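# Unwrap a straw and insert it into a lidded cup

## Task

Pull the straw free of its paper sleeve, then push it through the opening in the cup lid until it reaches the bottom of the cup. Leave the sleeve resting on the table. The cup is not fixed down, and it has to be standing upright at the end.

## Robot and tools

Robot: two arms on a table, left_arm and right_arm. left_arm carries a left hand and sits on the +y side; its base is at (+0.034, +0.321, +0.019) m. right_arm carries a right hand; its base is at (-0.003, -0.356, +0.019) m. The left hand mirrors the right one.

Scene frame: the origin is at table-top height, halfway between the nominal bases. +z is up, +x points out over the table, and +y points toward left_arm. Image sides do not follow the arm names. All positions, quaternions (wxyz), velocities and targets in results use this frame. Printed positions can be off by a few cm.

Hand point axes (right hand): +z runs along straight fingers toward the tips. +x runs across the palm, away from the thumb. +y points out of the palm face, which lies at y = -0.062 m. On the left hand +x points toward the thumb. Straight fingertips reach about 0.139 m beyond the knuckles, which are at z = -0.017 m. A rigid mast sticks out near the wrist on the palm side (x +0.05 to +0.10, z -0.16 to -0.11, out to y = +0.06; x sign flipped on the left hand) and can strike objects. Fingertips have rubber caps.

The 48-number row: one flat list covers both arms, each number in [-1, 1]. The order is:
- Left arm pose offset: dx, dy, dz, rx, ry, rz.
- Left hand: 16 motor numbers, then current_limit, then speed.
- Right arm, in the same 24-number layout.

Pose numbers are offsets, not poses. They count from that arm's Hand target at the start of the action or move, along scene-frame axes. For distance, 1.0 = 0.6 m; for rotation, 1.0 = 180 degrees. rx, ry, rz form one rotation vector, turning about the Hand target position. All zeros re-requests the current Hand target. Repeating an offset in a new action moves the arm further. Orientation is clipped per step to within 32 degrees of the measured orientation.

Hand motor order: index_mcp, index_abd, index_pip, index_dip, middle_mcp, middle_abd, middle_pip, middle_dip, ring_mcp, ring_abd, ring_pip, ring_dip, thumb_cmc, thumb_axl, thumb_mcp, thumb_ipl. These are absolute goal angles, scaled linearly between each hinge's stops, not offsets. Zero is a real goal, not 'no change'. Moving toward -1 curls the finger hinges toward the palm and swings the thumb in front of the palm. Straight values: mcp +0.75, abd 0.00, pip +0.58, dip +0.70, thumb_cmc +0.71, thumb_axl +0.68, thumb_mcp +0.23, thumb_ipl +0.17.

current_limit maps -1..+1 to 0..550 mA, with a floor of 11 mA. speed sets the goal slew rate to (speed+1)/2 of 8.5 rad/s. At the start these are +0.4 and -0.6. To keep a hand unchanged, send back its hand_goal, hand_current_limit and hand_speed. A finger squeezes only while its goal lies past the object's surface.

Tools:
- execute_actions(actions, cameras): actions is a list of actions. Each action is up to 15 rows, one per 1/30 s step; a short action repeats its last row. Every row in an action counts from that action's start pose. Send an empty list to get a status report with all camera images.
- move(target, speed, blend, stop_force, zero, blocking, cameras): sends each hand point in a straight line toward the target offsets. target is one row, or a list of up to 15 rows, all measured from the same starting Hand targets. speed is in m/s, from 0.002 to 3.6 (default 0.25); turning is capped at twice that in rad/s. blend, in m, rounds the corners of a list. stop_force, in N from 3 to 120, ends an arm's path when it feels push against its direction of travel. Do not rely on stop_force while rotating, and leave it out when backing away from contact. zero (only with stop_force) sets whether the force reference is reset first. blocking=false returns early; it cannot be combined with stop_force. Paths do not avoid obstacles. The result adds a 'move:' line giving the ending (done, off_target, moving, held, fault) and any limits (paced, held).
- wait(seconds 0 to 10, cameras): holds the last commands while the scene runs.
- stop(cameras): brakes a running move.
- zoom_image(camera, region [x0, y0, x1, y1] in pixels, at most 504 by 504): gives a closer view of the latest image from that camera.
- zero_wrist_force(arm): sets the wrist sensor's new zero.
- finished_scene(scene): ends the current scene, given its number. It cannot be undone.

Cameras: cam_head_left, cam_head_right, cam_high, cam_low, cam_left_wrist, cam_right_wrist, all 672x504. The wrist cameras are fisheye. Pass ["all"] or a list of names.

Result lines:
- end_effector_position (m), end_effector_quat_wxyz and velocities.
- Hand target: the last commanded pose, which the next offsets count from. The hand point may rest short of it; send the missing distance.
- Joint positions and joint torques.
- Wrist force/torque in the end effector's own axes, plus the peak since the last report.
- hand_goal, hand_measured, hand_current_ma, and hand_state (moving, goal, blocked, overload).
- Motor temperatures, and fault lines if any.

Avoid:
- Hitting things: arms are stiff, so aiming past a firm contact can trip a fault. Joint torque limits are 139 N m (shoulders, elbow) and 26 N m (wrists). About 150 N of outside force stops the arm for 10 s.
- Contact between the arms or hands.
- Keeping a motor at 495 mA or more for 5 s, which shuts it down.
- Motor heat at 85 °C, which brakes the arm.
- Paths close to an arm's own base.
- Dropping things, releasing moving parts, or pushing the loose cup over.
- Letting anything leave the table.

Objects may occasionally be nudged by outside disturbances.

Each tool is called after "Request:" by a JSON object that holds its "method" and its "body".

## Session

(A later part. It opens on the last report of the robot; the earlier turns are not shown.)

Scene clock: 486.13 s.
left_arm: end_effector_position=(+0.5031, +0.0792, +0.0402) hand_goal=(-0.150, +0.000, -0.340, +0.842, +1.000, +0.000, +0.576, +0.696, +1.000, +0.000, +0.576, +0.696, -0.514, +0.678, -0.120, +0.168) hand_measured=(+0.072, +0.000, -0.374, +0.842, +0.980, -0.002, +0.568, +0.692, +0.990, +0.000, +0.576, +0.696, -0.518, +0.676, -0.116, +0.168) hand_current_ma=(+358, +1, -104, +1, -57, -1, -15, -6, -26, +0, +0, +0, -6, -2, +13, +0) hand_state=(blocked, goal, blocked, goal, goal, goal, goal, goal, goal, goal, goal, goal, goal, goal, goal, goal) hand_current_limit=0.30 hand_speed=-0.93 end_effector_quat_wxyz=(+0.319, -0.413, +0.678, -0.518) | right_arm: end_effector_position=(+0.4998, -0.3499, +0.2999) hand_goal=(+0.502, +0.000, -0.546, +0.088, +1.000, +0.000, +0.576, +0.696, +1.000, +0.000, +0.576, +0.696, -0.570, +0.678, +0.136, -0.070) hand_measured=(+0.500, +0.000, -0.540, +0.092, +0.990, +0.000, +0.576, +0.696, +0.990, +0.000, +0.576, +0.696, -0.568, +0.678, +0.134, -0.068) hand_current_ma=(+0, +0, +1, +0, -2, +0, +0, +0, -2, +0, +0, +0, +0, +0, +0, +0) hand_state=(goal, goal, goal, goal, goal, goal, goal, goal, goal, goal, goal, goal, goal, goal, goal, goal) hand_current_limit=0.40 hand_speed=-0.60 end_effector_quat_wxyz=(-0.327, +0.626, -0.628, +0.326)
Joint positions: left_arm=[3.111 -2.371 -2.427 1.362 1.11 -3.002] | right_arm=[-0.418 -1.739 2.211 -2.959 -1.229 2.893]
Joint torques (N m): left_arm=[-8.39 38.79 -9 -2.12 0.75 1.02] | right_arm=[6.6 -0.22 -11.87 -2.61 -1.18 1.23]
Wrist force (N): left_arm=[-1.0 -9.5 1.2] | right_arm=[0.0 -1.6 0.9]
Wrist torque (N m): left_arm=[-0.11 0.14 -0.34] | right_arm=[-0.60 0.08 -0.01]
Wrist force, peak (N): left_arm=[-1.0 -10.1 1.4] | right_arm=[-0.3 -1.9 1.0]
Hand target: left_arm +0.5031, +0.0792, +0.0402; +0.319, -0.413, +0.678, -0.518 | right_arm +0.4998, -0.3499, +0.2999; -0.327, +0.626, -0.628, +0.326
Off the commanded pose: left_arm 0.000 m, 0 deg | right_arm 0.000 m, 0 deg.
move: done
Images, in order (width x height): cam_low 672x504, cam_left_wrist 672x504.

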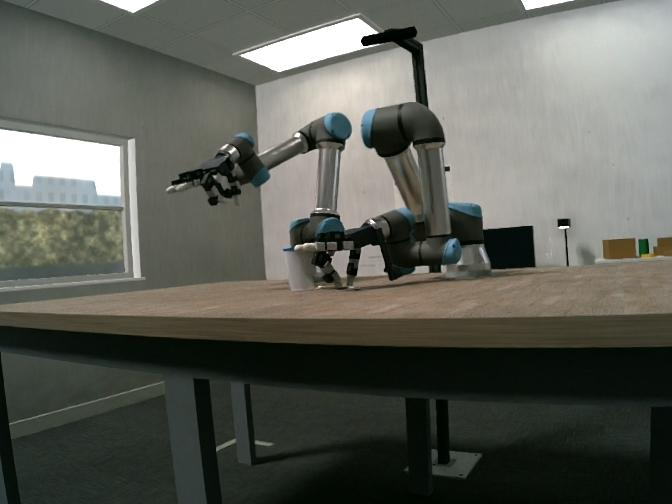

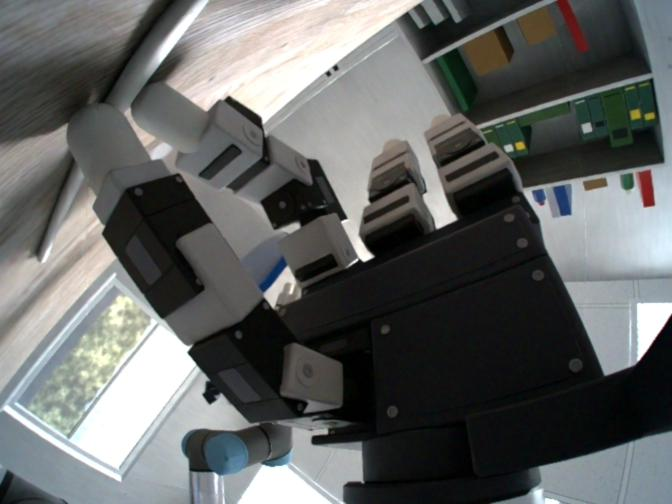

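Request:
{"method": "move", "body": {"target": [[0,0,0,0,0,0, 0.08,0,-0.45,0.841,1.0,0,0.576,0.696,1.0,0,0.576,0.696,-0.514,0.677,-0.092,0.168,0.3,-0.9, 0,0,0,0,0,0, 0.501,0,-0.547,0.087,1.0,0,0.576,0.696,1.0,0,0.576,0.696,-0.571,0.677,0.135,-0.07,0.4,-0.6],[0,0,0.01,0,0,0, 0.037,0,-0.415,0.841,1.0,0,0.576,0.696,1.0,0,0.576,0.696,-0.514,0.677,-0.092,0.168,0.3,-0.9, 0,0,0,0,0,0, 0.501,0,-0.547,0.087,1.0,0,0.576,0.696,1.0,0,0.576,0.696,-0.571,0.677,0.135,-0.07,0.4,-0.6]], "speed": 0.03}}

Request:
{"method": "move", "body": {"target": [0,0,-0.016,0,0,0, 0.037,0,-0.415,0.841,1.0,0,0.576,0.696,1.0,0,0.576,0.696,-0.514,0.677,-0.092,0.168,0.3,-0.9, 0,0,0,0,0,0, 0.501,0,-0.547,0.087,1.0,0,0.576,0.696,1.0,0,0.576,0.696,-0.571,0.677,0.135,-0.07,0.4,-0.6], "speed": 0.01, "stop_force": 3, "cameras": ["cam_low","cam_left_wrist"]}}

Request:
{"method": "zoom_image", "body": {"camera": "cam_left_wrist", "region": [0, 0, 350, 260]}}

Request:
{"method": "zoom_image", "body": {"camera": "cam_low", "region": [290, 230, 370, 310]}}

Scene clock: 499.23 s.
left_arm: end_effector_position=(+0.5031, +0.0792, +0.0462) hand_goal=(+0.038, +0.000, -0.414, +0.842, +1.000, +0.000, +0.576, +0.696, +1.000, +0.000, +0.576, +0.696, -0.514, +0.678, -0.092, +0.168) hand_measured=(+0.038, +0.000, -0.416, +0.846, +0.980, -0.002, +0.568, +0.692, +0.990, +0.000, +0.576, +0.696, -0.518, +0.676, -0.094, +0.168) hand_current_ma=(+0, +1, -2, +6, -57, -1, -15, -6, -26, +0, +0, +0, -6, -2, -2, +0) hand_state=(goal, goal, goal, goal, goal, goal, goal, goal, goal, goal, goal, goal, goal, goal, goal, goal) hand_current_limit=0.30 hand_speed=-0.90 end_effector_quat_wxyz=(+0.319, -0.413, +0.678, -0.518) | right_arm: end_effector_position=(+0.4998, -0.3499, +0.2999) hand_goal=(+0.502, +0.000, -0.546, +0.088, +1.000, +0.000, +0.576, +0.696, +1.000, +0.000, +0.576, +0.696, -0.570, +0.678, +0.136, -0.070) hand_measured=(+0.500, +0.000, -0.540, +0.092, +0.990, +0.000, +0.576, +0.696, +0.990, +0.000, +0.576, +0.696, -0.568, +0.678, +0.134, -0.068) hand_current_ma=(+0, +0, +1, +0, -2, +0, +0, +0, -2, +0, +0, +0, +0, +0, +0, +0) hand_state=(goal, goal, goal, goal, goal, goal, goal, goal, goal, goal, goal, goal, goal, goal, goal, goal) hand_current_limit=0.40 hand_speed=-0.60 end_effector_quat_wxyz=(-0.327, +0.626, -0.628, +0.326)
Joint positions: left_arm=[3.111 -2.35 -2.432 1.346 1.11 -3.002] | right_arm=[-0.418 -1.739 2.211 -2.959 -1.229 2.893]
Joint torques (N m): left_arm=[-5.62 41.96 -7.23 -0.38 0.51 -0.89] | right_arm=[6.09 -0.02 -11.67 -2.5 -1.25 1.25]
Wrist force (N): left_arm=[-1.0 1.5 -0.2] | right_arm=[-0.2 -1.7 0.7]
Wrist torque (N m): left_arm=[0.07 0.15 -0.13] | right_arm=[-0.59 0.11 -0.03]
Wrist force, peak (N): left_arm=[-0.8 -10.1 1.4] | right_arm=[-0.4 -1.9 1.1]
Hand target: left_arm +0.5031, +0.0792, +0.0462; +0.319, -0.413, +0.678, -0.518 | right_arm +0.4998, -0.3499, +0.2999; -0.327, +0.626, -0.628, +0.326
Off the commanded pose: left_arm 0.000 m, 0 deg | right_arm 0.000 m, 0 deg.
move: done

Scene clock: 501.03 s.
left_arm: end_effector_position=(+0.5031, +0.0792, +0.0394) hand_goal=(+0.038, +0.000, -0.414, +0.842, +1.000, +0.000, +0.576, +0.696, +1.000, +0.000, +0.576, +0.696, -0.514, +0.678, -0.092, +0.168) hand_measured=(+0.038, +0.000, -0.414, +0.844, +0.980, -0.002, +0.570, +0.692, +0.990, +0.000, +0.576, +0.696, -0.516, +0.676, -0.092, +0.168) hand_current_ma=(+0, +1, -1, +5, -57, -1, -15, -6, -26, +0, +0, +0, -5, -2, -2, +0) hand_state=(goal, goal, goal, goal, goal, goal, goal, goal, goal, goal, goal, goal, goal, goal, goal, goal) hand_current_limit=0.30 hand_speed=-0.90 end_effector_quat_wxyz=(+0.319, -0.413, +0.678, -0.518) | right_arm: end_effector_position=(+0.4998, -0.3499, +0.2999) hand_goal=(+0.502, +0.000, -0.546, +0.088, +1.000, +0.000, +0.576, +0.696, +1.000, +0.000, +0.576, +0.696, -0.570, +0.678, +0.136, -0.070) hand_measured=(+0.500, +0.000, -0.540, +0.092, +0.990, +0.000, +0.576, +0.696, +0.990, +0.000, +0.576, +0.696, -0.568, +0.678, +0.134, -0.068) hand_current_ma=(+0, +0, +1, +0, -2, +0, +0, +0, -2, +0, +0, +0, +0, +0, +0, +0) hand_state=(goal, goal, goal, goal, goal, goal, goal, goal, goal, goal, goal, goal, goal, goal, goal, goal) hand_current_limit=0.40 hand_speed=-0.60 end_effector_quat_wxyz=(-0.327, +0.626, -0.628, +0.326)
Joint positions: left_arm=[3.111 -2.374 -2.426 1.365 1.11 -3.002] | right_arm=[-0.418 -1.739 2.211 -2.959 -1.229 2.893]
Joint torques (N m): left_arm=[-7 42.23 -8.1 -0.55 1 0.57] | right_arm=[5.91 -0.55 -11.84 -2.43 -1.23 1.3]
Wrist force (N): left_arm=[-1.1 -0.6 -1.1] | right_arm=[-0.2 -1.6 0.7]
Wrist torque (N m): left_arm=[-0.09 0.18 -0.16] | right_arm=[-0.57 0.11 -0.03]
Wrist force, peak (N): left_arm=[-1.4 -6.9 -3.7] | right_arm=[-0.2 -1.9 0.9]
Hand target: left_arm +0.5031, +0.0792, +0.0394; +0.319, -0.413, +0.678, -0.518 (not the last commanded pose) | right_arm +0.4998, -0.3499, +0.2999; -0.327, +0.626, -0.628, +0.326
Off the commanded pose: left_arm 0.003 m, 0 deg | right_arm 0.000 m, 0 deg.
move: contact (left_arm)
Images, in order (width x height): cam_low 672x504, cam_left_wrist 672x504.

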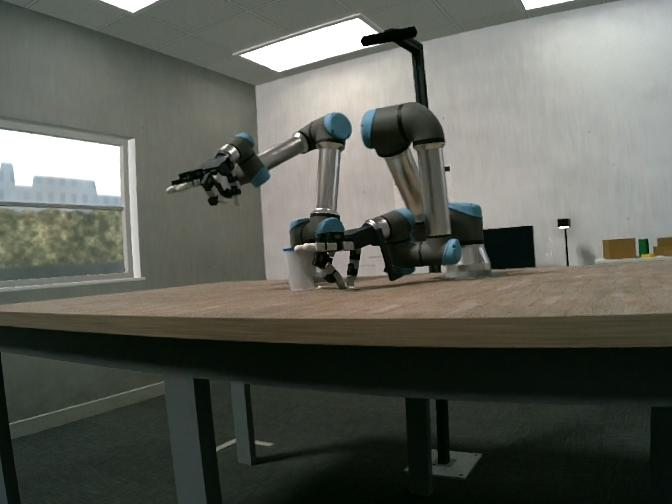

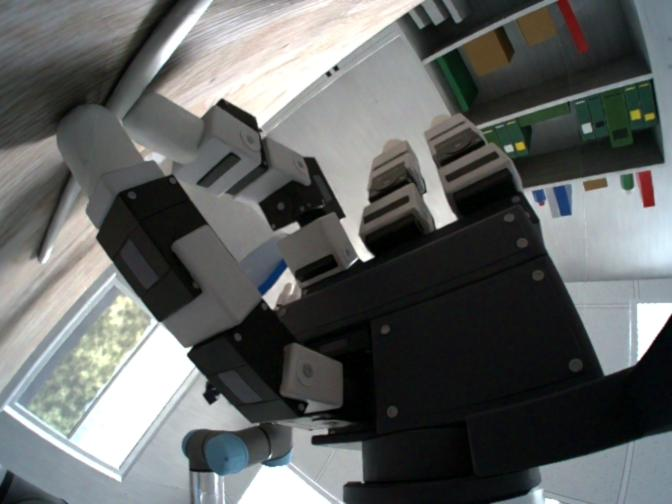

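Scaled by 1.440 from the camera's 672x504 image, which has a finer 960x720 frame.

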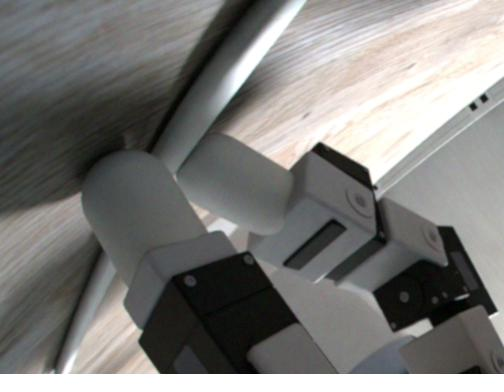

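Scaled by 6.300 from the camera's 672x504 image, which has a finer 960x720 frame.

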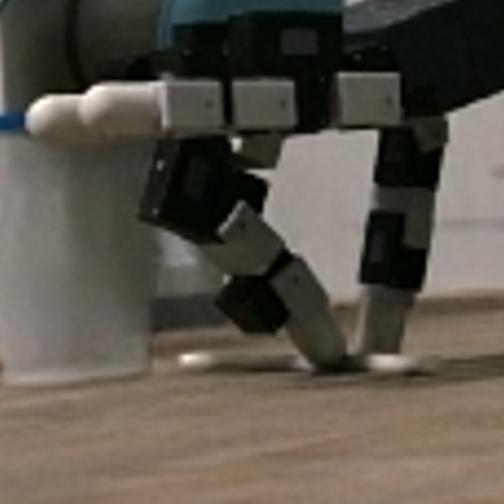

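Request:
{"method": "move", "body": {"target": [0,0,0.0008,0,0,0, -0.15,0,-0.375,0.841,1.0,0,0.576,0.696,1.0,0,0.576,0.696,-0.514,0.677,-0.12,0.168,0.3,-0.9, 0,0,0,0,0,0, 0.501,0,-0.547,0.087,1.0,0,0.576,0.696,1.0,0,0.576,0.696,-0.571,0.677,0.135,-0.07,0.4,-0.6], "speed": 0.01, "cameras": ["cam_low","cam_left_wrist"]}}

Request:
{"method": "zoom_image", "body": {"camera": "cam_left_wrist", "region": [0, 0, 350, 260]}}

Request:
{"method": "move", "body": {"target": [0,0,0.03,0,0,0, -0.15,0,-0.375,0.841,1.0,0,0.576,0.696,1.0,0,0.576,0.696,-0.514,0.677,-0.12,0.168,0.3,-0.9, 0,0,0,0,0,0, 0.501,0,-0.547,0.087,1.0,0,0.576,0.696,1.0,0,0.576,0.696,-0.571,0.677,0.135,-0.07,0.4,-0.6], "speed": 0.01, "cameras": ["cam_low","cam_left_wrist"]}}

Request:
{"method": "zoom_image", "body": {"camera": "cam_left_wrist", "region": [0, 0, 350, 260]}}

Request:
{"method": "zoom_image", "body": {"camera": "cam_low", "region": [290, 230, 370, 310]}}

Scene clock: 507.87 s.
left_arm: end_effector_position=(+0.5031, +0.0792, +0.0398) hand_goal=(-0.150, +0.000, -0.374, +0.842, +1.000, +0.000, +0.576, +0.696, +1.000, +0.000, +0.576, +0.696, -0.514, +0.678, -0.120, +0.168) hand_measured=(-0.058, +0.000, -0.354, +0.854, +0.980, -0.002, +0.570, +0.692, +0.990, +0.000, +0.576, +0.696, -0.516, +0.676, -0.094, +0.178) hand_current_ma=(+357, +1, +55, +29, -57, -1, -15, -6, -26, +0, +0, +0, -5, -2, +107, +37) hand_state=(blocked, goal, blocked, goal, goal, goal, goal, goal, goal, goal, goal, goal, goal, goal, blocked, goal) hand_current_limit=0.30 hand_speed=-0.90 end_effector_quat_wxyz=(+0.319, -0.413, +0.678, -0.518) | right_arm: end_effector_position=(+0.4998, -0.3499, +0.2999) hand_goal=(+0.502, +0.000, -0.546, +0.088, +1.000, +0.000, +0.576, +0.696, +1.000, +0.000, +0.576, +0.696, -0.570, +0.678, +0.136, -0.070) hand_measured=(+0.500, +0.000, -0.540, +0.092, +0.990, +0.000, +0.576, +0.696, +0.990, +0.000, +0.576, +0.696, -0.568, +0.678, +0.134, -0.068) hand_current_ma=(+0, +0, +1, +0, -2, +0, +0, +0, -2, +0, +0, +0, +0, +0, +0, +0) hand_state=(goal, goal, goal, goal, goal, goal, goal, goal, goal, goal, goal, goal, goal, goal, goal, goal) hand_current_limit=0.40 hand_speed=-0.60 end_effector_quat_wxyz=(-0.327, +0.626, -0.628, +0.326)
Joint positions: left_arm=[3.111 -2.373 -2.426 1.363 1.11 -3.002] | right_arm=[-0.418 -1.739 2.211 -2.959 -1.229 2.893]
Joint torques (N m): left_arm=[-7.84 42.19 -8.07 -0.48 1.12 0.73] | right_arm=[6.07 -0.18 -11.86 -2.38 -1.19 1.24]
Wrist force (N): left_arm=[-1.0 0.4 0.2] | right_arm=[-0.4 -1.8 0.9]
Wrist torque (N m): left_arm=[0.04 0.15 -0.14] | right_arm=[-0.62 0.13 -0.05]
Wrist force, peak (N): left_arm=[-1.3 -1.0 -1.1] | right_arm=[-0.6 -1.8 1.1]
Hand target: left_arm +0.5031, +0.0792, +0.0399; +0.319, -0.413, +0.678, -0.518 | right_arm +0.4998, -0.3499, +0.2999; -0.327, +0.626, -0.628, +0.326
Off the commanded pose: left_arm 0.000 m, 0 deg | right_arm 0.000 m, 0 deg.
move: done
Images, in order (width x height): cam_low 672x504, cam_left_wrist 672x504.

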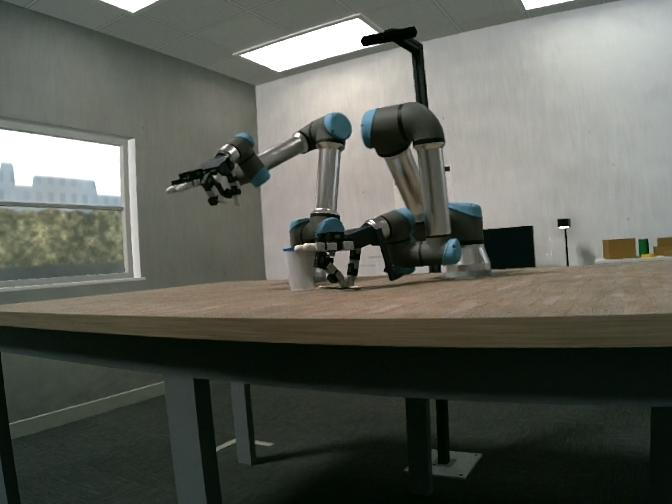

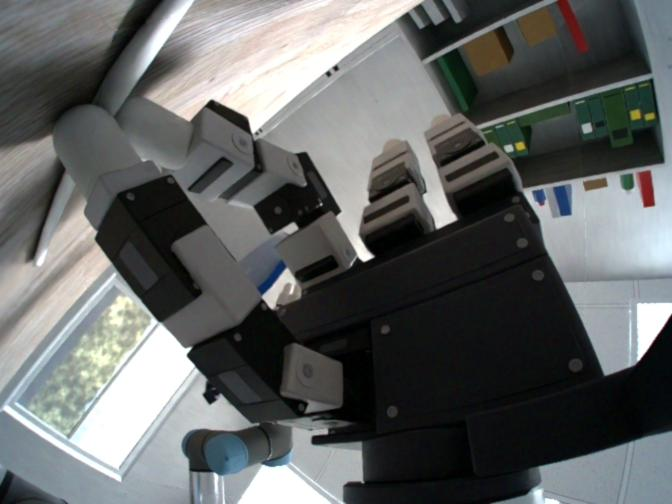

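Scaled by 1.440 from the camera's 672x504 image, which has a finer 960x720 frame.

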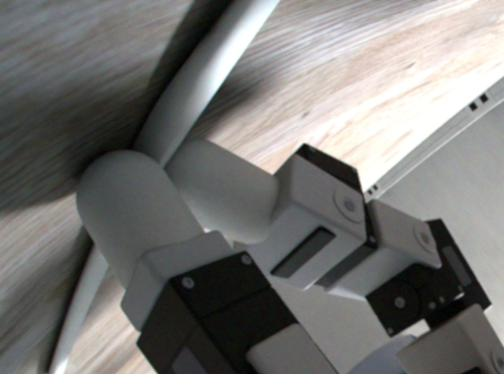

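Scene clock: 510.07 s.
left_arm: end_effector_position=(+0.5031, +0.0792, +0.0578) hand_goal=(-0.150, +0.000, -0.374, +0.842, +1.000, +0.000, +0.576, +0.696, +1.000, +0.000, +0.576, +0.696, -0.514, +0.678, -0.120, +0.168) hand_measured=(-0.080, +0.000, -0.354, +0.854, +0.980, -0.002, +0.570, +0.692, +0.990, +0.000, +0.576, +0.696, -0.516, +0.676, -0.090, +0.180) hand_current_ma=(+271, +1, +55, +29, -57, -1, -15, -6, -26, +0, +0, +0, -5, -2, +128, +45) hand_state=(blocked, goal, blocked, goal, goal, goal, goal, goal, goal, goal, goal, goal, goal, goal, blocked, goal) hand_current_limit=0.30 hand_speed=-0.90 end_effector_quat_wxyz=(+0.319, -0.413, +0.678, -0.518) | right_arm: end_effector_position=(+0.4998, -0.3499, +0.2999) hand_goal=(+0.502, +0.000, -0.546, +0.088, +1.000, +0.000, +0.576, +0.696, +1.000, +0.000, +0.576, +0.696, -0.570, +0.678, +0.136, -0.070) hand_measured=(+0.500, +0.000, -0.540, +0.092, +0.990, +0.000, +0.576, +0.696, +0.990, +0.000, +0.576, +0.696, -0.568, +0.678, +0.134, -0.068) hand_current_ma=(+0, +0, +1, +0, -2, +0, +0, +0, -2, +0, +0, +0, +0, +0, +0, +0) hand_state=(goal, goal, goal, goal, goal, goal, goal, goal, goal, goal, goal, goal, goal, goal, goal, goal) hand_current_limit=0.40 hand_speed=-0.60 end_effector_quat_wxyz=(-0.327, +0.626, -0.628, +0.326)
Joint positions: left_arm=[3.111 -2.308 -2.441 1.313 1.11 -3.002] | right_arm=[-0.418 -1.739 2.211 -2.959 -1.229 2.893]
Joint torques (N m): left_arm=[-4.25 41.88 -7.56 0.09 -0.28 -1.06] | right_arm=[5.93 0.31 -11.93 -2.36 -1.24 1.22]
Wrist force (N): left_arm=[-0.9 1.7 -0.1] | right_arm=[-0.5 -1.7 1.1]
Wrist torque (N m): left_arm=[0.09 0.15 -0.12] | right_arm=[-0.62 0.14 -0.06]
Wrist force, peak (N): left_arm=[-1.1 1.9 -0.2] | right_arm=[-0.4 -1.9 1.1]
Hand target: left_arm +0.5031, +0.0792, +0.0579; +0.319, -0.413, +0.678, -0.518 | right_arm +0.4998, -0.3499, +0.2999; -0.327, +0.626, -0.628, +0.326
Off the commanded pose: left_arm 0.000 m, 0 deg | right_arm 0.000 m, 0 deg.
move: done
Images, in order (width x height): cam_low 672x504, cam_left_wrist 672x504.

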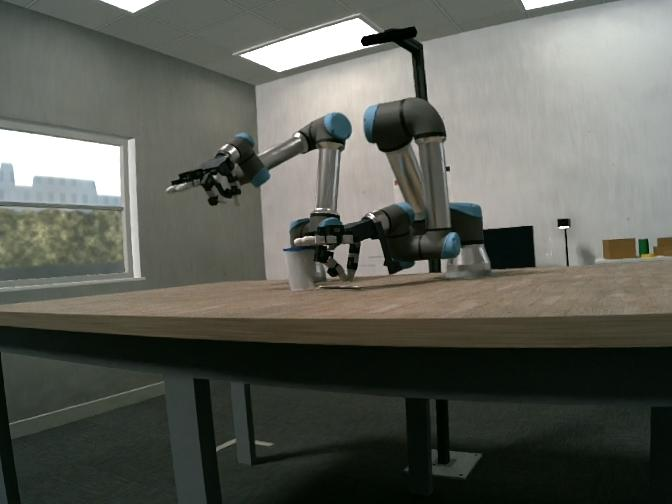

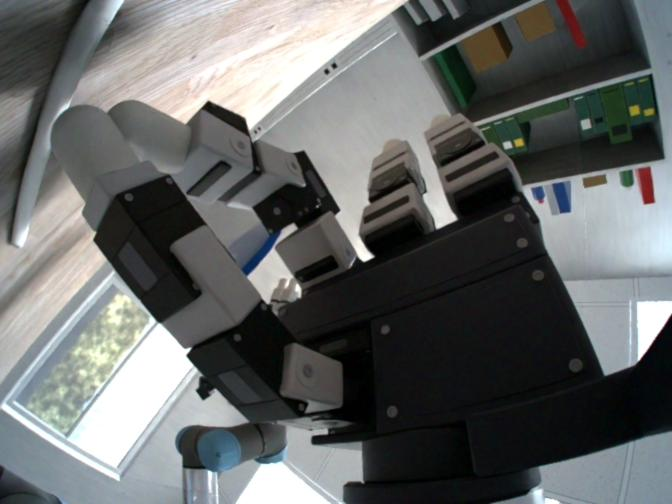

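Scaled by 1.440 from the camera's 672x504 image, which has a finer 960x720 frame.

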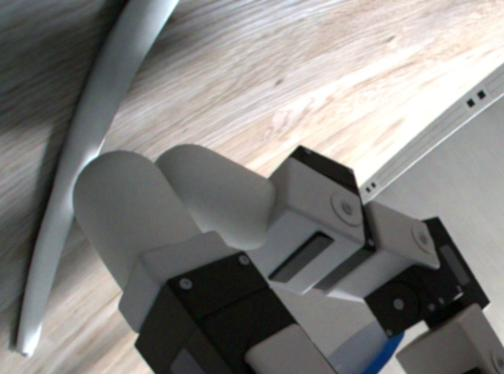

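Scaled by 6.300 from the camera's 672x504 image, which has a finer 960x720 frame.

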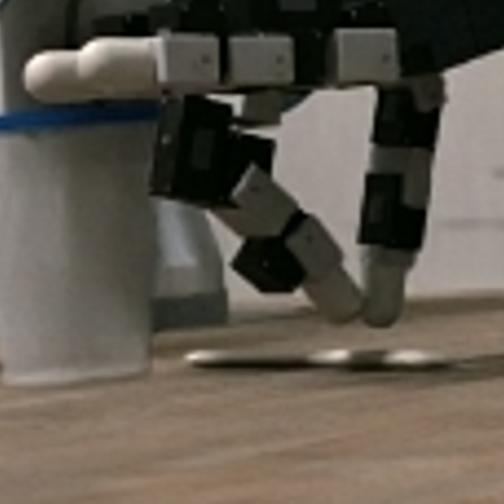

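Request:
{"method": "move", "body": {"target": [[0,0,0.06,0,0,0, 0.263,0,-0.575,0.841,1.0,0,0.576,0.696,1.0,0,0.576,0.696,-0.4,0.677,-0.05,0.168,0.4,-0.5, 0,0,0,0,0,0, 0.501,0,-0.547,0.087,1.0,0,0.576,0.696,1.0,0,0.576,0.696,-0.571,0.677,0.135,-0.07,0.4,-0.6],[-0.015,0.132,0.27,0.4334,0.1417,-0.4198, 0.754,0.083,0.576,-0.754,0.754,-0.083,0.576,-0.754,-0.205,0,-0.591,0.116,0.714,0.677,0.225,0.168,0.4,-0.3, 0,0,0,0,0,0, 0.501,0,-0.547,0.087,1.0,0,0.576,0.696,1.0,0,0.576,0.696,-0.571,0.677,0.135,-0.07,0.4,-0.6]], "speed": 0.4, "cameras": ["cam_high","cam_head_right","cam_low","cam_left_wrist"]}}

Request:
{"method": "zoom_image", "body": {"camera": "cam_low", "region": [270, 160, 420, 310]}}

Request:
{"method": "zoom_image", "body": {"camera": "cam_head_right", "region": [160, 130, 300, 270]}}

Request:
{"method": "zoom_image", "body": {"camera": "cam_high", "region": [290, 200, 430, 340]}}

Scene clock: 587.90 s.
left_arm: end_effector_position=(+0.4941, +0.1584, +0.2199) hand_goal=(+0.754, +0.084, +0.576, -0.754, +0.754, -0.082, +0.576, -0.754, -0.204, +0.000, -0.590, +0.116, +0.714, +0.678, +0.226, +0.168) hand_measured=(+0.752, +0.080, +0.574, -0.750, +0.756, -0.078, +0.576, -0.750, -0.188, +0.000, -0.584, +0.118, +0.712, +0.676, +0.214, +0.168) hand_current_ma=(-3, -7, -4, +6, +2, +5, +1, +7, +46, +0, +10, +5, -5, -3, -38, +2) hand_state=(goal, goal, goal, goal, goal, goal, goal, goal, goal, goal, goal, goal, goal, goal, goal, goal) hand_current_limit=0.40 hand_speed=-0.30 end_effector_quat_wxyz=(+0.000, +0.234, +0.972, +0.000) | right_arm: end_effector_position=(+0.4998, -0.3499, +0.2999) hand_goal=(+0.502, +0.000, -0.546, +0.088, +1.000, +0.000, +0.576, +0.696, +1.000, +0.000, +0.576, +0.696, -0.570, +0.678, +0.136, -0.070) hand_measured=(+0.500, +0.000, -0.540, +0.092, +0.990, +0.000, +0.576, +0.696, +0.990, +0.000, +0.576, +0.696, -0.568, +0.678, +0.134, -0.068) hand_current_ma=(+0, +0, +1, +0, -2, +0, +0, +0, -2, +0, +0, +0, +0, +0, +0, +0) hand_state=(goal, goal, goal, goal, goal, goal, goal, goal, goal, goal, goal, goal, goal, goal, goal, goal) hand_current_limit=0.40 hand_speed=-0.60 end_effector_quat_wxyz=(-0.327, +0.626, -0.628, +0.326)
Joint positions: left_arm=[2.858 -1.64 -1.911 -1.162 1.571 -1.344] | right_arm=[-0.418 -1.739 2.211 -2.959 -1.229 2.893]
Joint torques (N m): left_arm=[-8.22 18.78 26.16 0.28 1.44 2.06] | right_arm=[5.47 -0.18 -11.72 -2.18 -1.12 1.26]
Wrist force (N): left_arm=[-1.1 -0.2 0.0] | right_arm=[-0.3 -1.5 1.0]
Wrist torque (N m): left_arm=[0.04 0.16 -0.09] | right_arm=[-0.60 0.12 -0.04]
Wrist force, peak (N): left_arm=[-2.5 0.1 -2.4] | right_arm=[-0.3 -1.9 1.1]
Hand target: left_arm +0.4941, +0.1584, +0.2199; +0.000, +0.234, +0.972, +0.000 | right_arm +0.4998, -0.3499, +0.2999; -0.327, +0.626, -0.628, +0.326
Off the commanded pose: left_arm 0.000 m, 0 deg | right_arm 0.000 m, 0 deg.
move: done
Images, in order (width x height): cam_head_right 672x504, cam_high 672x504, cam_low 672x504, cam_left_wrist 672x504.

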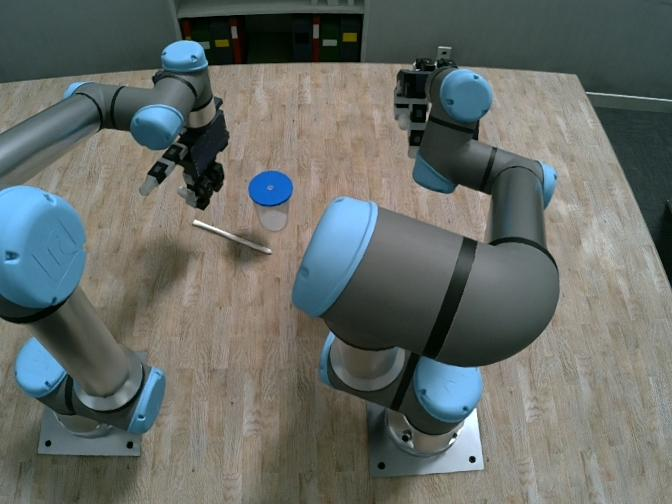

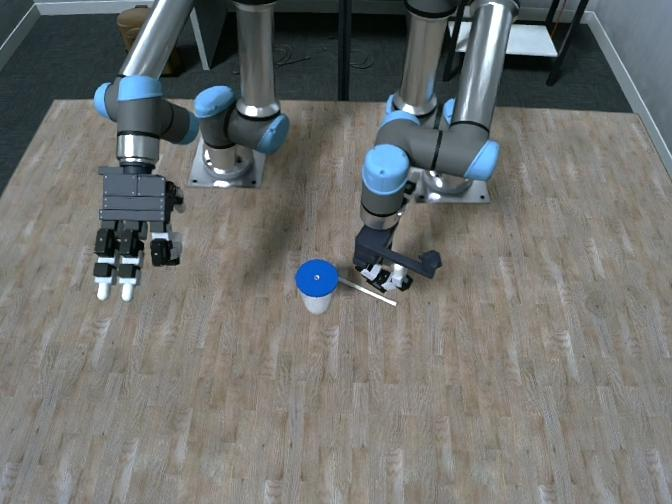

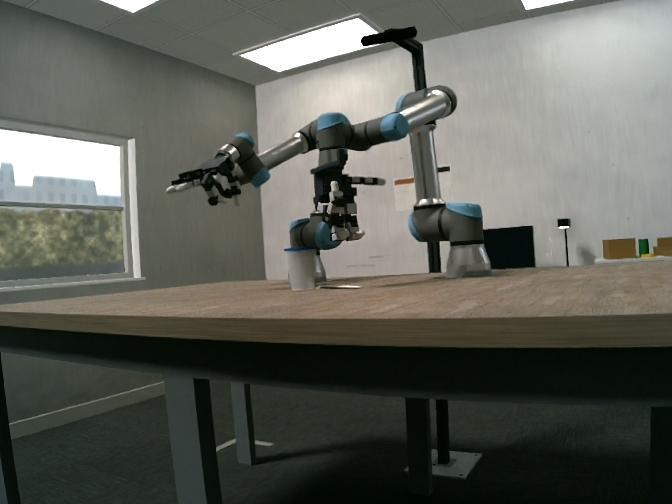

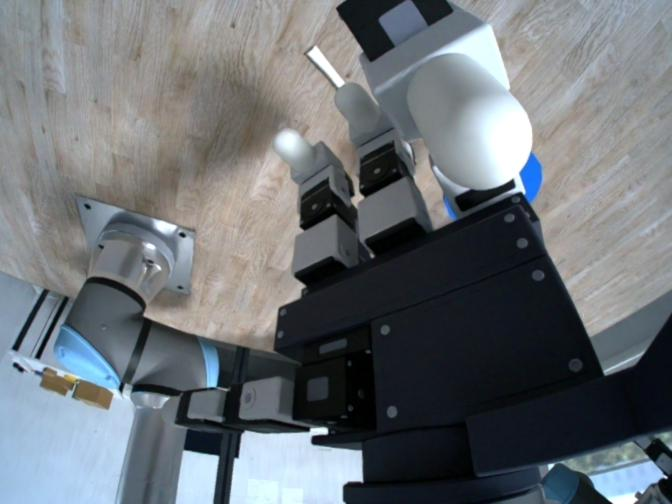

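Scaled by 3.360 from the camera's 672x504 image, which has a finer 960x720 frame.

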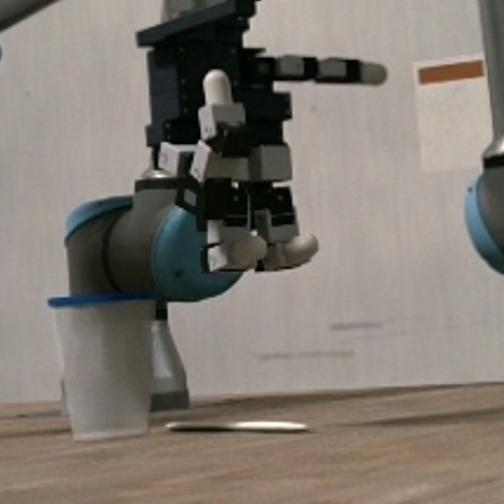

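Scaled by 3.600 from the camera's 672x504 image, which has a finer 960x720 frame.

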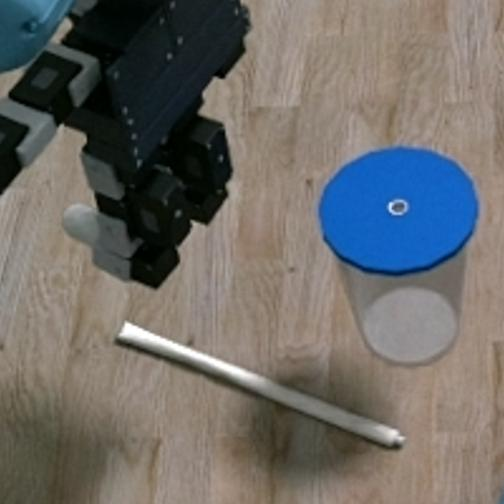

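Scaled by 3.600 from the camera's 672x504 image, which has a finer 960x720 frame.

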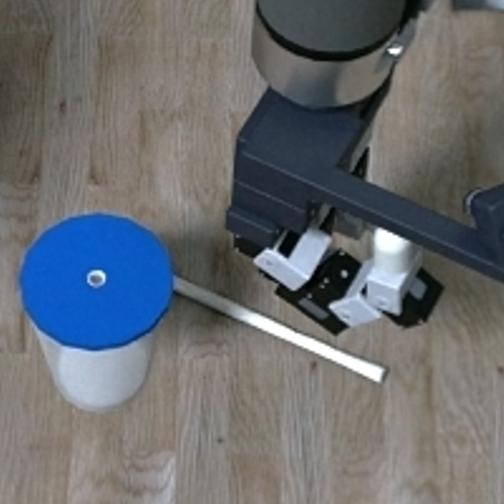

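Request:
{"method": "move", "body": {"target": [0.0,0.0,-0.19,0,0,0.012, 0.754,0.083,0.576,-0.754,0.754,-0.083,0.576,-0.754,-0.205,0,-0.591,0.116,0.714,0.677,0.225,0.168,0.4,-0.3, 0,0,0,0,0,0, 0.501,0,-0.547,0.087,1.0,0,0.576,0.696,1.0,0,0.576,0.696,-0.571,0.677,0.135,-0.07,0.4,-0.6], "speed": 0.2, "cameras": ["cam_high","cam_head_right","cam_head_left","cam_low","cam_left_wrist"]}}

Request:
{"method": "zoom_image", "body": {"camera": "cam_low", "region": [280, 210, 380, 310]}}

Request:
{"method": "zoom_image", "body": {"camera": "cam_head_right", "region": [160, 150, 280, 270]}}

Request:
{"method": "zoom_image", "body": {"camera": "cam_head_left", "region": [160, 150, 280, 270]}}

Request:
{"method": "zoom_image", "body": {"camera": "cam_left_wrist", "region": [200, 0, 500, 240]}}

Request:
{"method": "zoom_image", "body": {"camera": "cam_high", "region": [330, 230, 430, 330]}}

Scene clock: 603.17 s.
left_arm: end_effector_position=(+0.4941, +0.1584, +0.1060) hand_goal=(+0.754, +0.084, +0.576, -0.754, +0.754, -0.082, +0.576, -0.754, -0.204, +0.000, -0.590, +0.116, +0.714, +0.678, +0.226, +0.168) hand_measured=(+0.752, +0.080, +0.574, -0.750, +0.756, -0.078, +0.576, -0.750, -0.188, +0.000, -0.586, +0.118, +0.712, +0.676, +0.216, +0.168) hand_current_ma=(-3, -7, -4, +6, +2, +5, +1, +7, +44, +0, +10, +5, -5, -3, -36, +2) hand_state=(goal, goal, goal, goal, goal, goal, goal, goal, goal, goal, goal, goal, goal, goal, goal, goal) hand_current_limit=0.40 hand_speed=-0.30 end_effector_quat_wxyz=(+0.000, +0.216, +0.976, +0.000) | right_arm: end_effector_position=(+0.4998, -0.3499, +0.2999) hand_goal=(+0.502, +0.000, -0.546, +0.088, +1.000, +0.000, +0.576, +0.696, +1.000, +0.000, +0.576, +0.696, -0.570, +0.678, +0.136, -0.070) hand_measured=(+0.500, +0.000, -0.540, +0.092, +0.990, +0.000, +0.576, +0.696, +0.990, +0.000, +0.576, +0.696, -0.568, +0.678, +0.134, -0.068) hand_current_ma=(+0, +0, +1, +0, -2, +0, +0, +0, -2, +0, +0, +0, +0, +0, +0, +0) hand_state=(goal, goal, goal, goal, goal, goal, goal, goal, goal, goal, goal, goal, goal, goal, goal, goal) hand_current_limit=0.40 hand_speed=-0.60 end_effector_quat_wxyz=(-0.327, +0.626, -0.628, +0.326)
Joint positions: left_arm=[2.858 -1.804 -2.06 -0.849 1.57 -1.381] | right_arm=[-0.418 -1.739 2.211 -2.959 -1.229 2.893]
Joint torques (N m): left_arm=[-10.24 21.66 7.69 5.44 1.27 -2.12] | right_arm=[5.46 -0.34 -12.06 -2.15 -1.21 1.13]
Wrist force (N): left_arm=[-1.1 0.0 -0.1] | right_arm=[-0.3 -1.5 0.9]
Wrist torque (N m): left_arm=[0.08 0.16 -0.01] | right_arm=[-0.60 0.11 -0.04]
Wrist force, peak (N): left_arm=[-1.4 -0.4 -1.2] | right_arm=[-0.2 -1.9 1.2]
Hand target: left_arm +0.4941, +0.1584, +0.1059; +0.000, +0.216, +0.976, +0.000 | right_arm +0.4998, -0.3499, +0.2999; -0.327, +0.626, -0.628, +0.326
Off the commanded pose: left_arm 0.000 m, 0 deg | right_arm 0.000 m, 0 deg.
move: done
Images, in order (width x height): cam_head_left 672x504, cam_head_right 672x504, cam_high 672x504, cam_low 672x504, cam_left_wrist 672x504.

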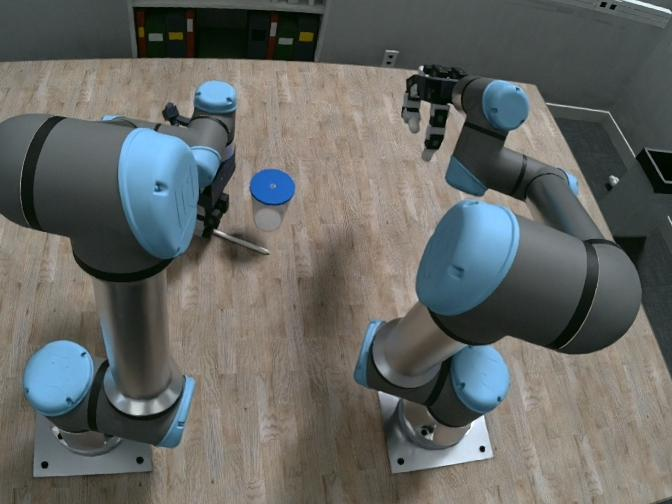

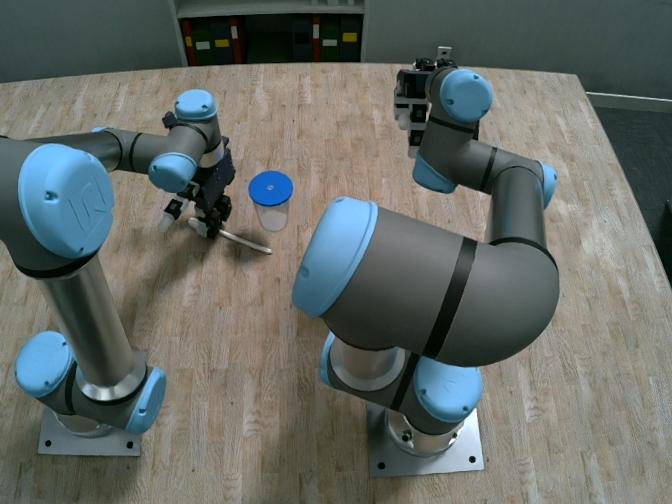

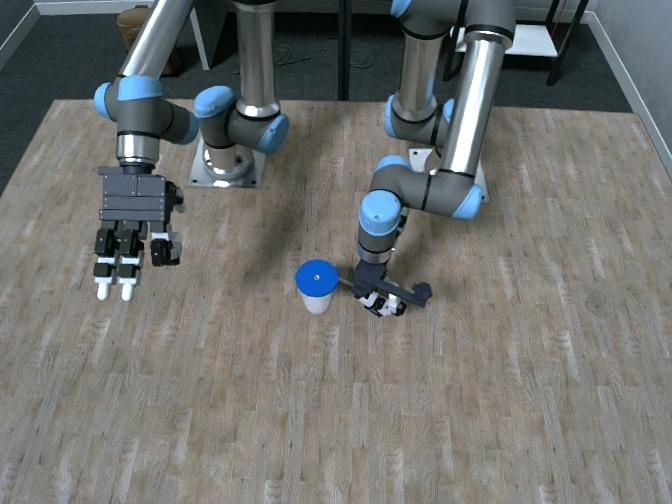

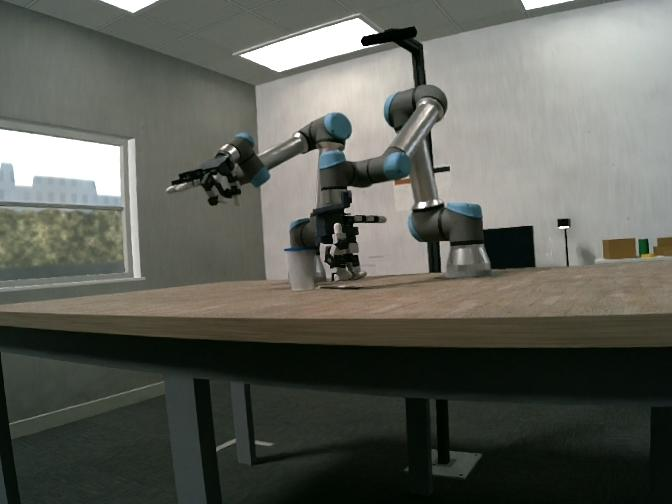

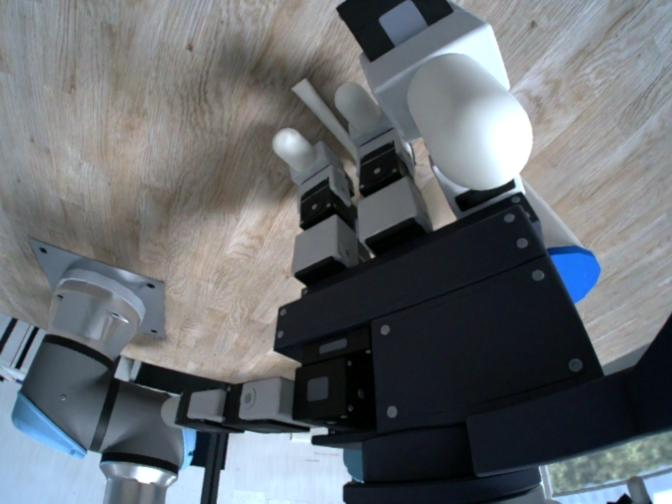

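Scaled by 5.040 from the camera's 672x504 image, which has a finer 960x720 frame.

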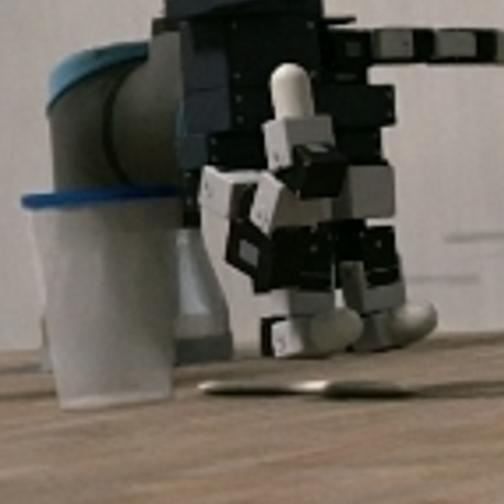

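Scaled by 4.200 from the camera's 672x504 image, which has a finer 960x720 frame.

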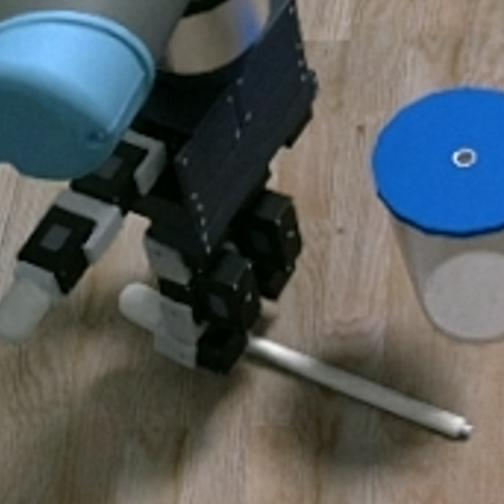

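Scaled by 4.200 from the camera's 672x504 image, which has a finer 960x720 frame.

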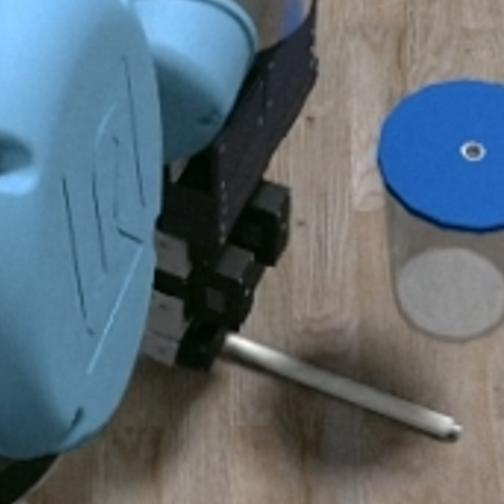

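Scaled by 1.680 from the camera's 672x504 image, which has a finer 960x720 frame.

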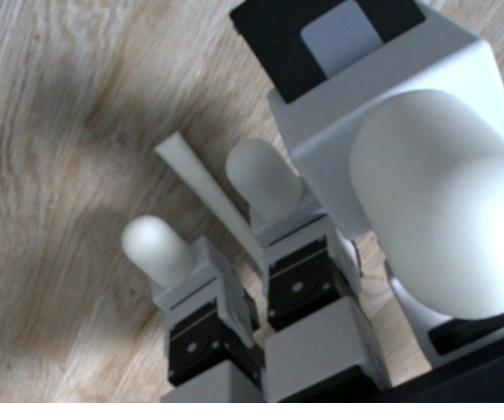

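Scaled by 5.040 from the camera's 672x504 image, which has a finer 960x720 frame.

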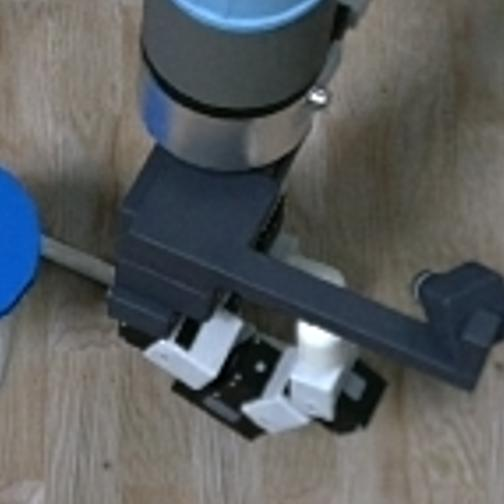

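Request:
{"method": "move", "body": {"target": [0.0,0.0,-0.07,0,0,0, 0.754,0.083,0.576,-0.754,0.754,-0.083,0.576,-0.754,-0.205,0,-0.591,0.116,0.714,0.677,0.225,0.168,0.4,-0.3, 0,0,0,0,0,0, 0.501,0,-0.547,0.087,1.0,0,0.576,0.696,1.0,0,0.576,0.696,-0.571,0.677,0.135,-0.07,0.4,-0.6], "speed": 0.02, "stop_force": 3, "cameras": ["cam_head_right","cam_low","cam_left_wrist"]}}

Request:
{"method": "zoom_image", "body": {"camera": "cam_low", "region": [280, 210, 380, 310]}}

Request:
{"method": "zoom_image", "body": {"camera": "cam_left_wrist", "region": [200, 0, 500, 240]}}

Scene clock: 614.50 s.
left_arm: end_effector_position=(+0.4941, +0.1584, +0.0837) hand_goal=(+0.754, +0.084, +0.576, -0.754, +0.754, -0.082, +0.576, -0.754, -0.204, +0.000, -0.590, +0.116, +0.714, +0.678, +0.226, +0.168) hand_measured=(+0.752, +0.080, +0.578, -0.750, +0.754, -0.080, +0.578, -0.750, -0.188, +0.000, -0.586, +0.118, +0.712, +0.676, +0.216, +0.168) hand_current_ma=(-6, -7, +2, +10, +1, +4, +3, +9, +44, +0, +10, +5, -5, -3, -36, +2) hand_state=(goal, goal, goal, goal, goal, goal, goal, goal, goal, goal, goal, goal, goal, goal, goal, goal) hand_current_limit=0.40 hand_speed=-0.30 end_effector_quat_wxyz=(+0.000, +0.216, +0.976, +0.000) | right_arm: end_effector_position=(+0.4998, -0.3499, +0.2999) hand_goal=(+0.502, +0.000, -0.546, +0.088, +1.000, +0.000, +0.576, +0.696, +1.000, +0.000, +0.576, +0.696, -0.570, +0.678, +0.136, -0.070) hand_measured=(+0.500, +0.000, -0.540, +0.092, +0.990, +0.000, +0.576, +0.696, +0.990, +0.000, +0.576, +0.696, -0.568, +0.678, +0.134, -0.068) hand_current_ma=(+0, +0, +1, +0, -2, +0, +0, +0, -2, +0, +0, +0, +0, +0, +0, +0) hand_state=(goal, goal, goal, goal, goal, goal, goal, goal, goal, goal, goal, goal, goal, goal, goal, goal) hand_current_limit=0.40 hand_speed=-0.60 end_effector_quat_wxyz=(-0.327, +0.626, -0.628, +0.326)
Joint positions: left_arm=[2.858 -1.845 -2.082 -0.786 1.571 -1.381] | right_arm=[-0.418 -1.739 2.211 -2.959 -1.229 2.893]
Joint torques (N m): left_arm=[-7.08 38.63 23.61 -0.2 -0.17 -1.21] | right_arm=[4.62 -0.15 -12.9 -2.12 -1.21 1.19]
Wrist force (N): left_arm=[-1.1 0.0 -2.9] | right_arm=[-0.5 -1.8 0.7]
Wrist torque (N m): left_arm=[0.24 0.16 0.02] | right_arm=[-0.61 0.15 -0.05]
Wrist force, peak (N): left_arm=[0.0 1.2 -25.7] | right_arm=[-0.3 -1.9 1.0]
Hand target: left_arm +0.4941, +0.1584, +0.0837; +0.000, +0.216, +0.976, +0.000 (not the last commanded pose) | right_arm +0.4998, -0.3499, +0.2999; -0.327, +0.626, -0.628, +0.326
Off the commanded pose: left_arm 0.020 m, 0 deg | right_arm 0.000 m, 0 deg.
move: contact (left_arm)
Images, in order (width x height): cam_head_right 672x504, cam_low 672x504, cam_left_wrist 672x504.

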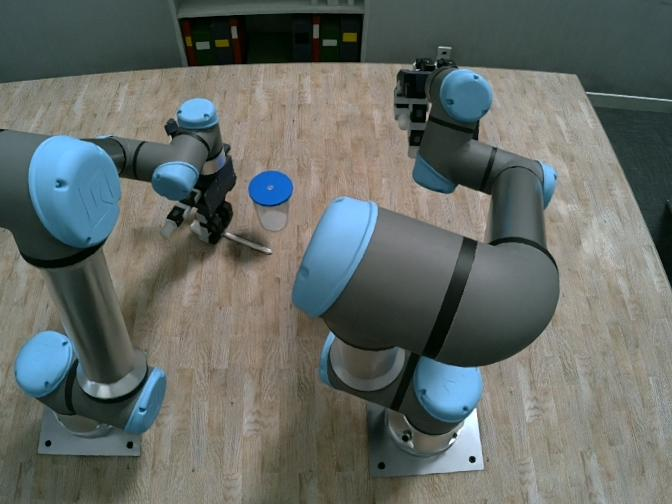

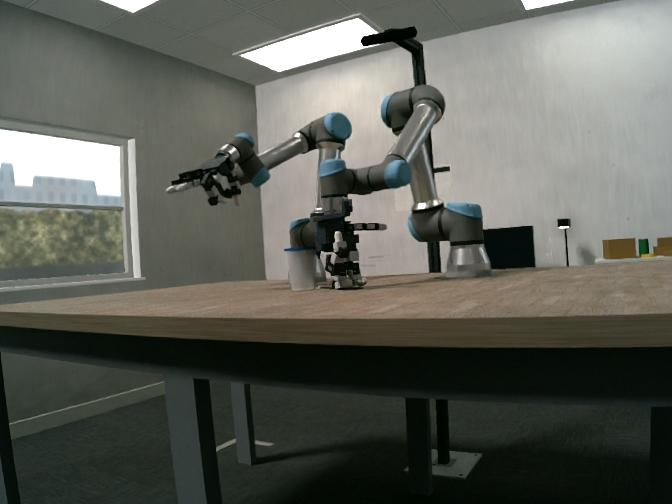

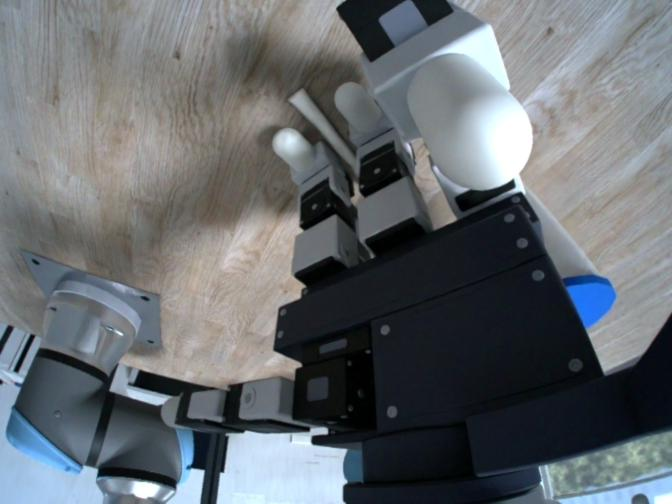

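Scaled by 5.040 from the camera's 672x504 image, which has a finer 960x720 frame.

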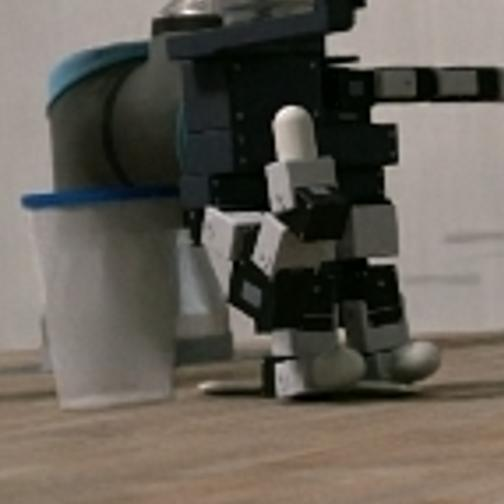

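Scaled by 1.680 from the camera's 672x504 image, which has a finer 960x720 frame.

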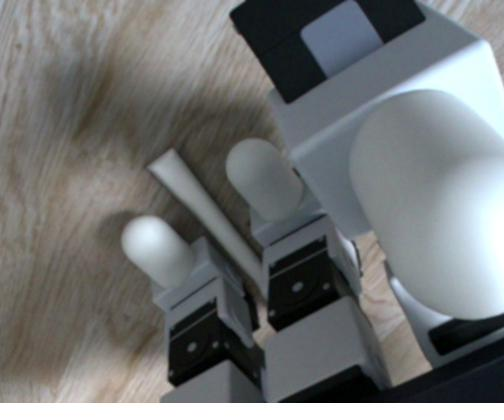

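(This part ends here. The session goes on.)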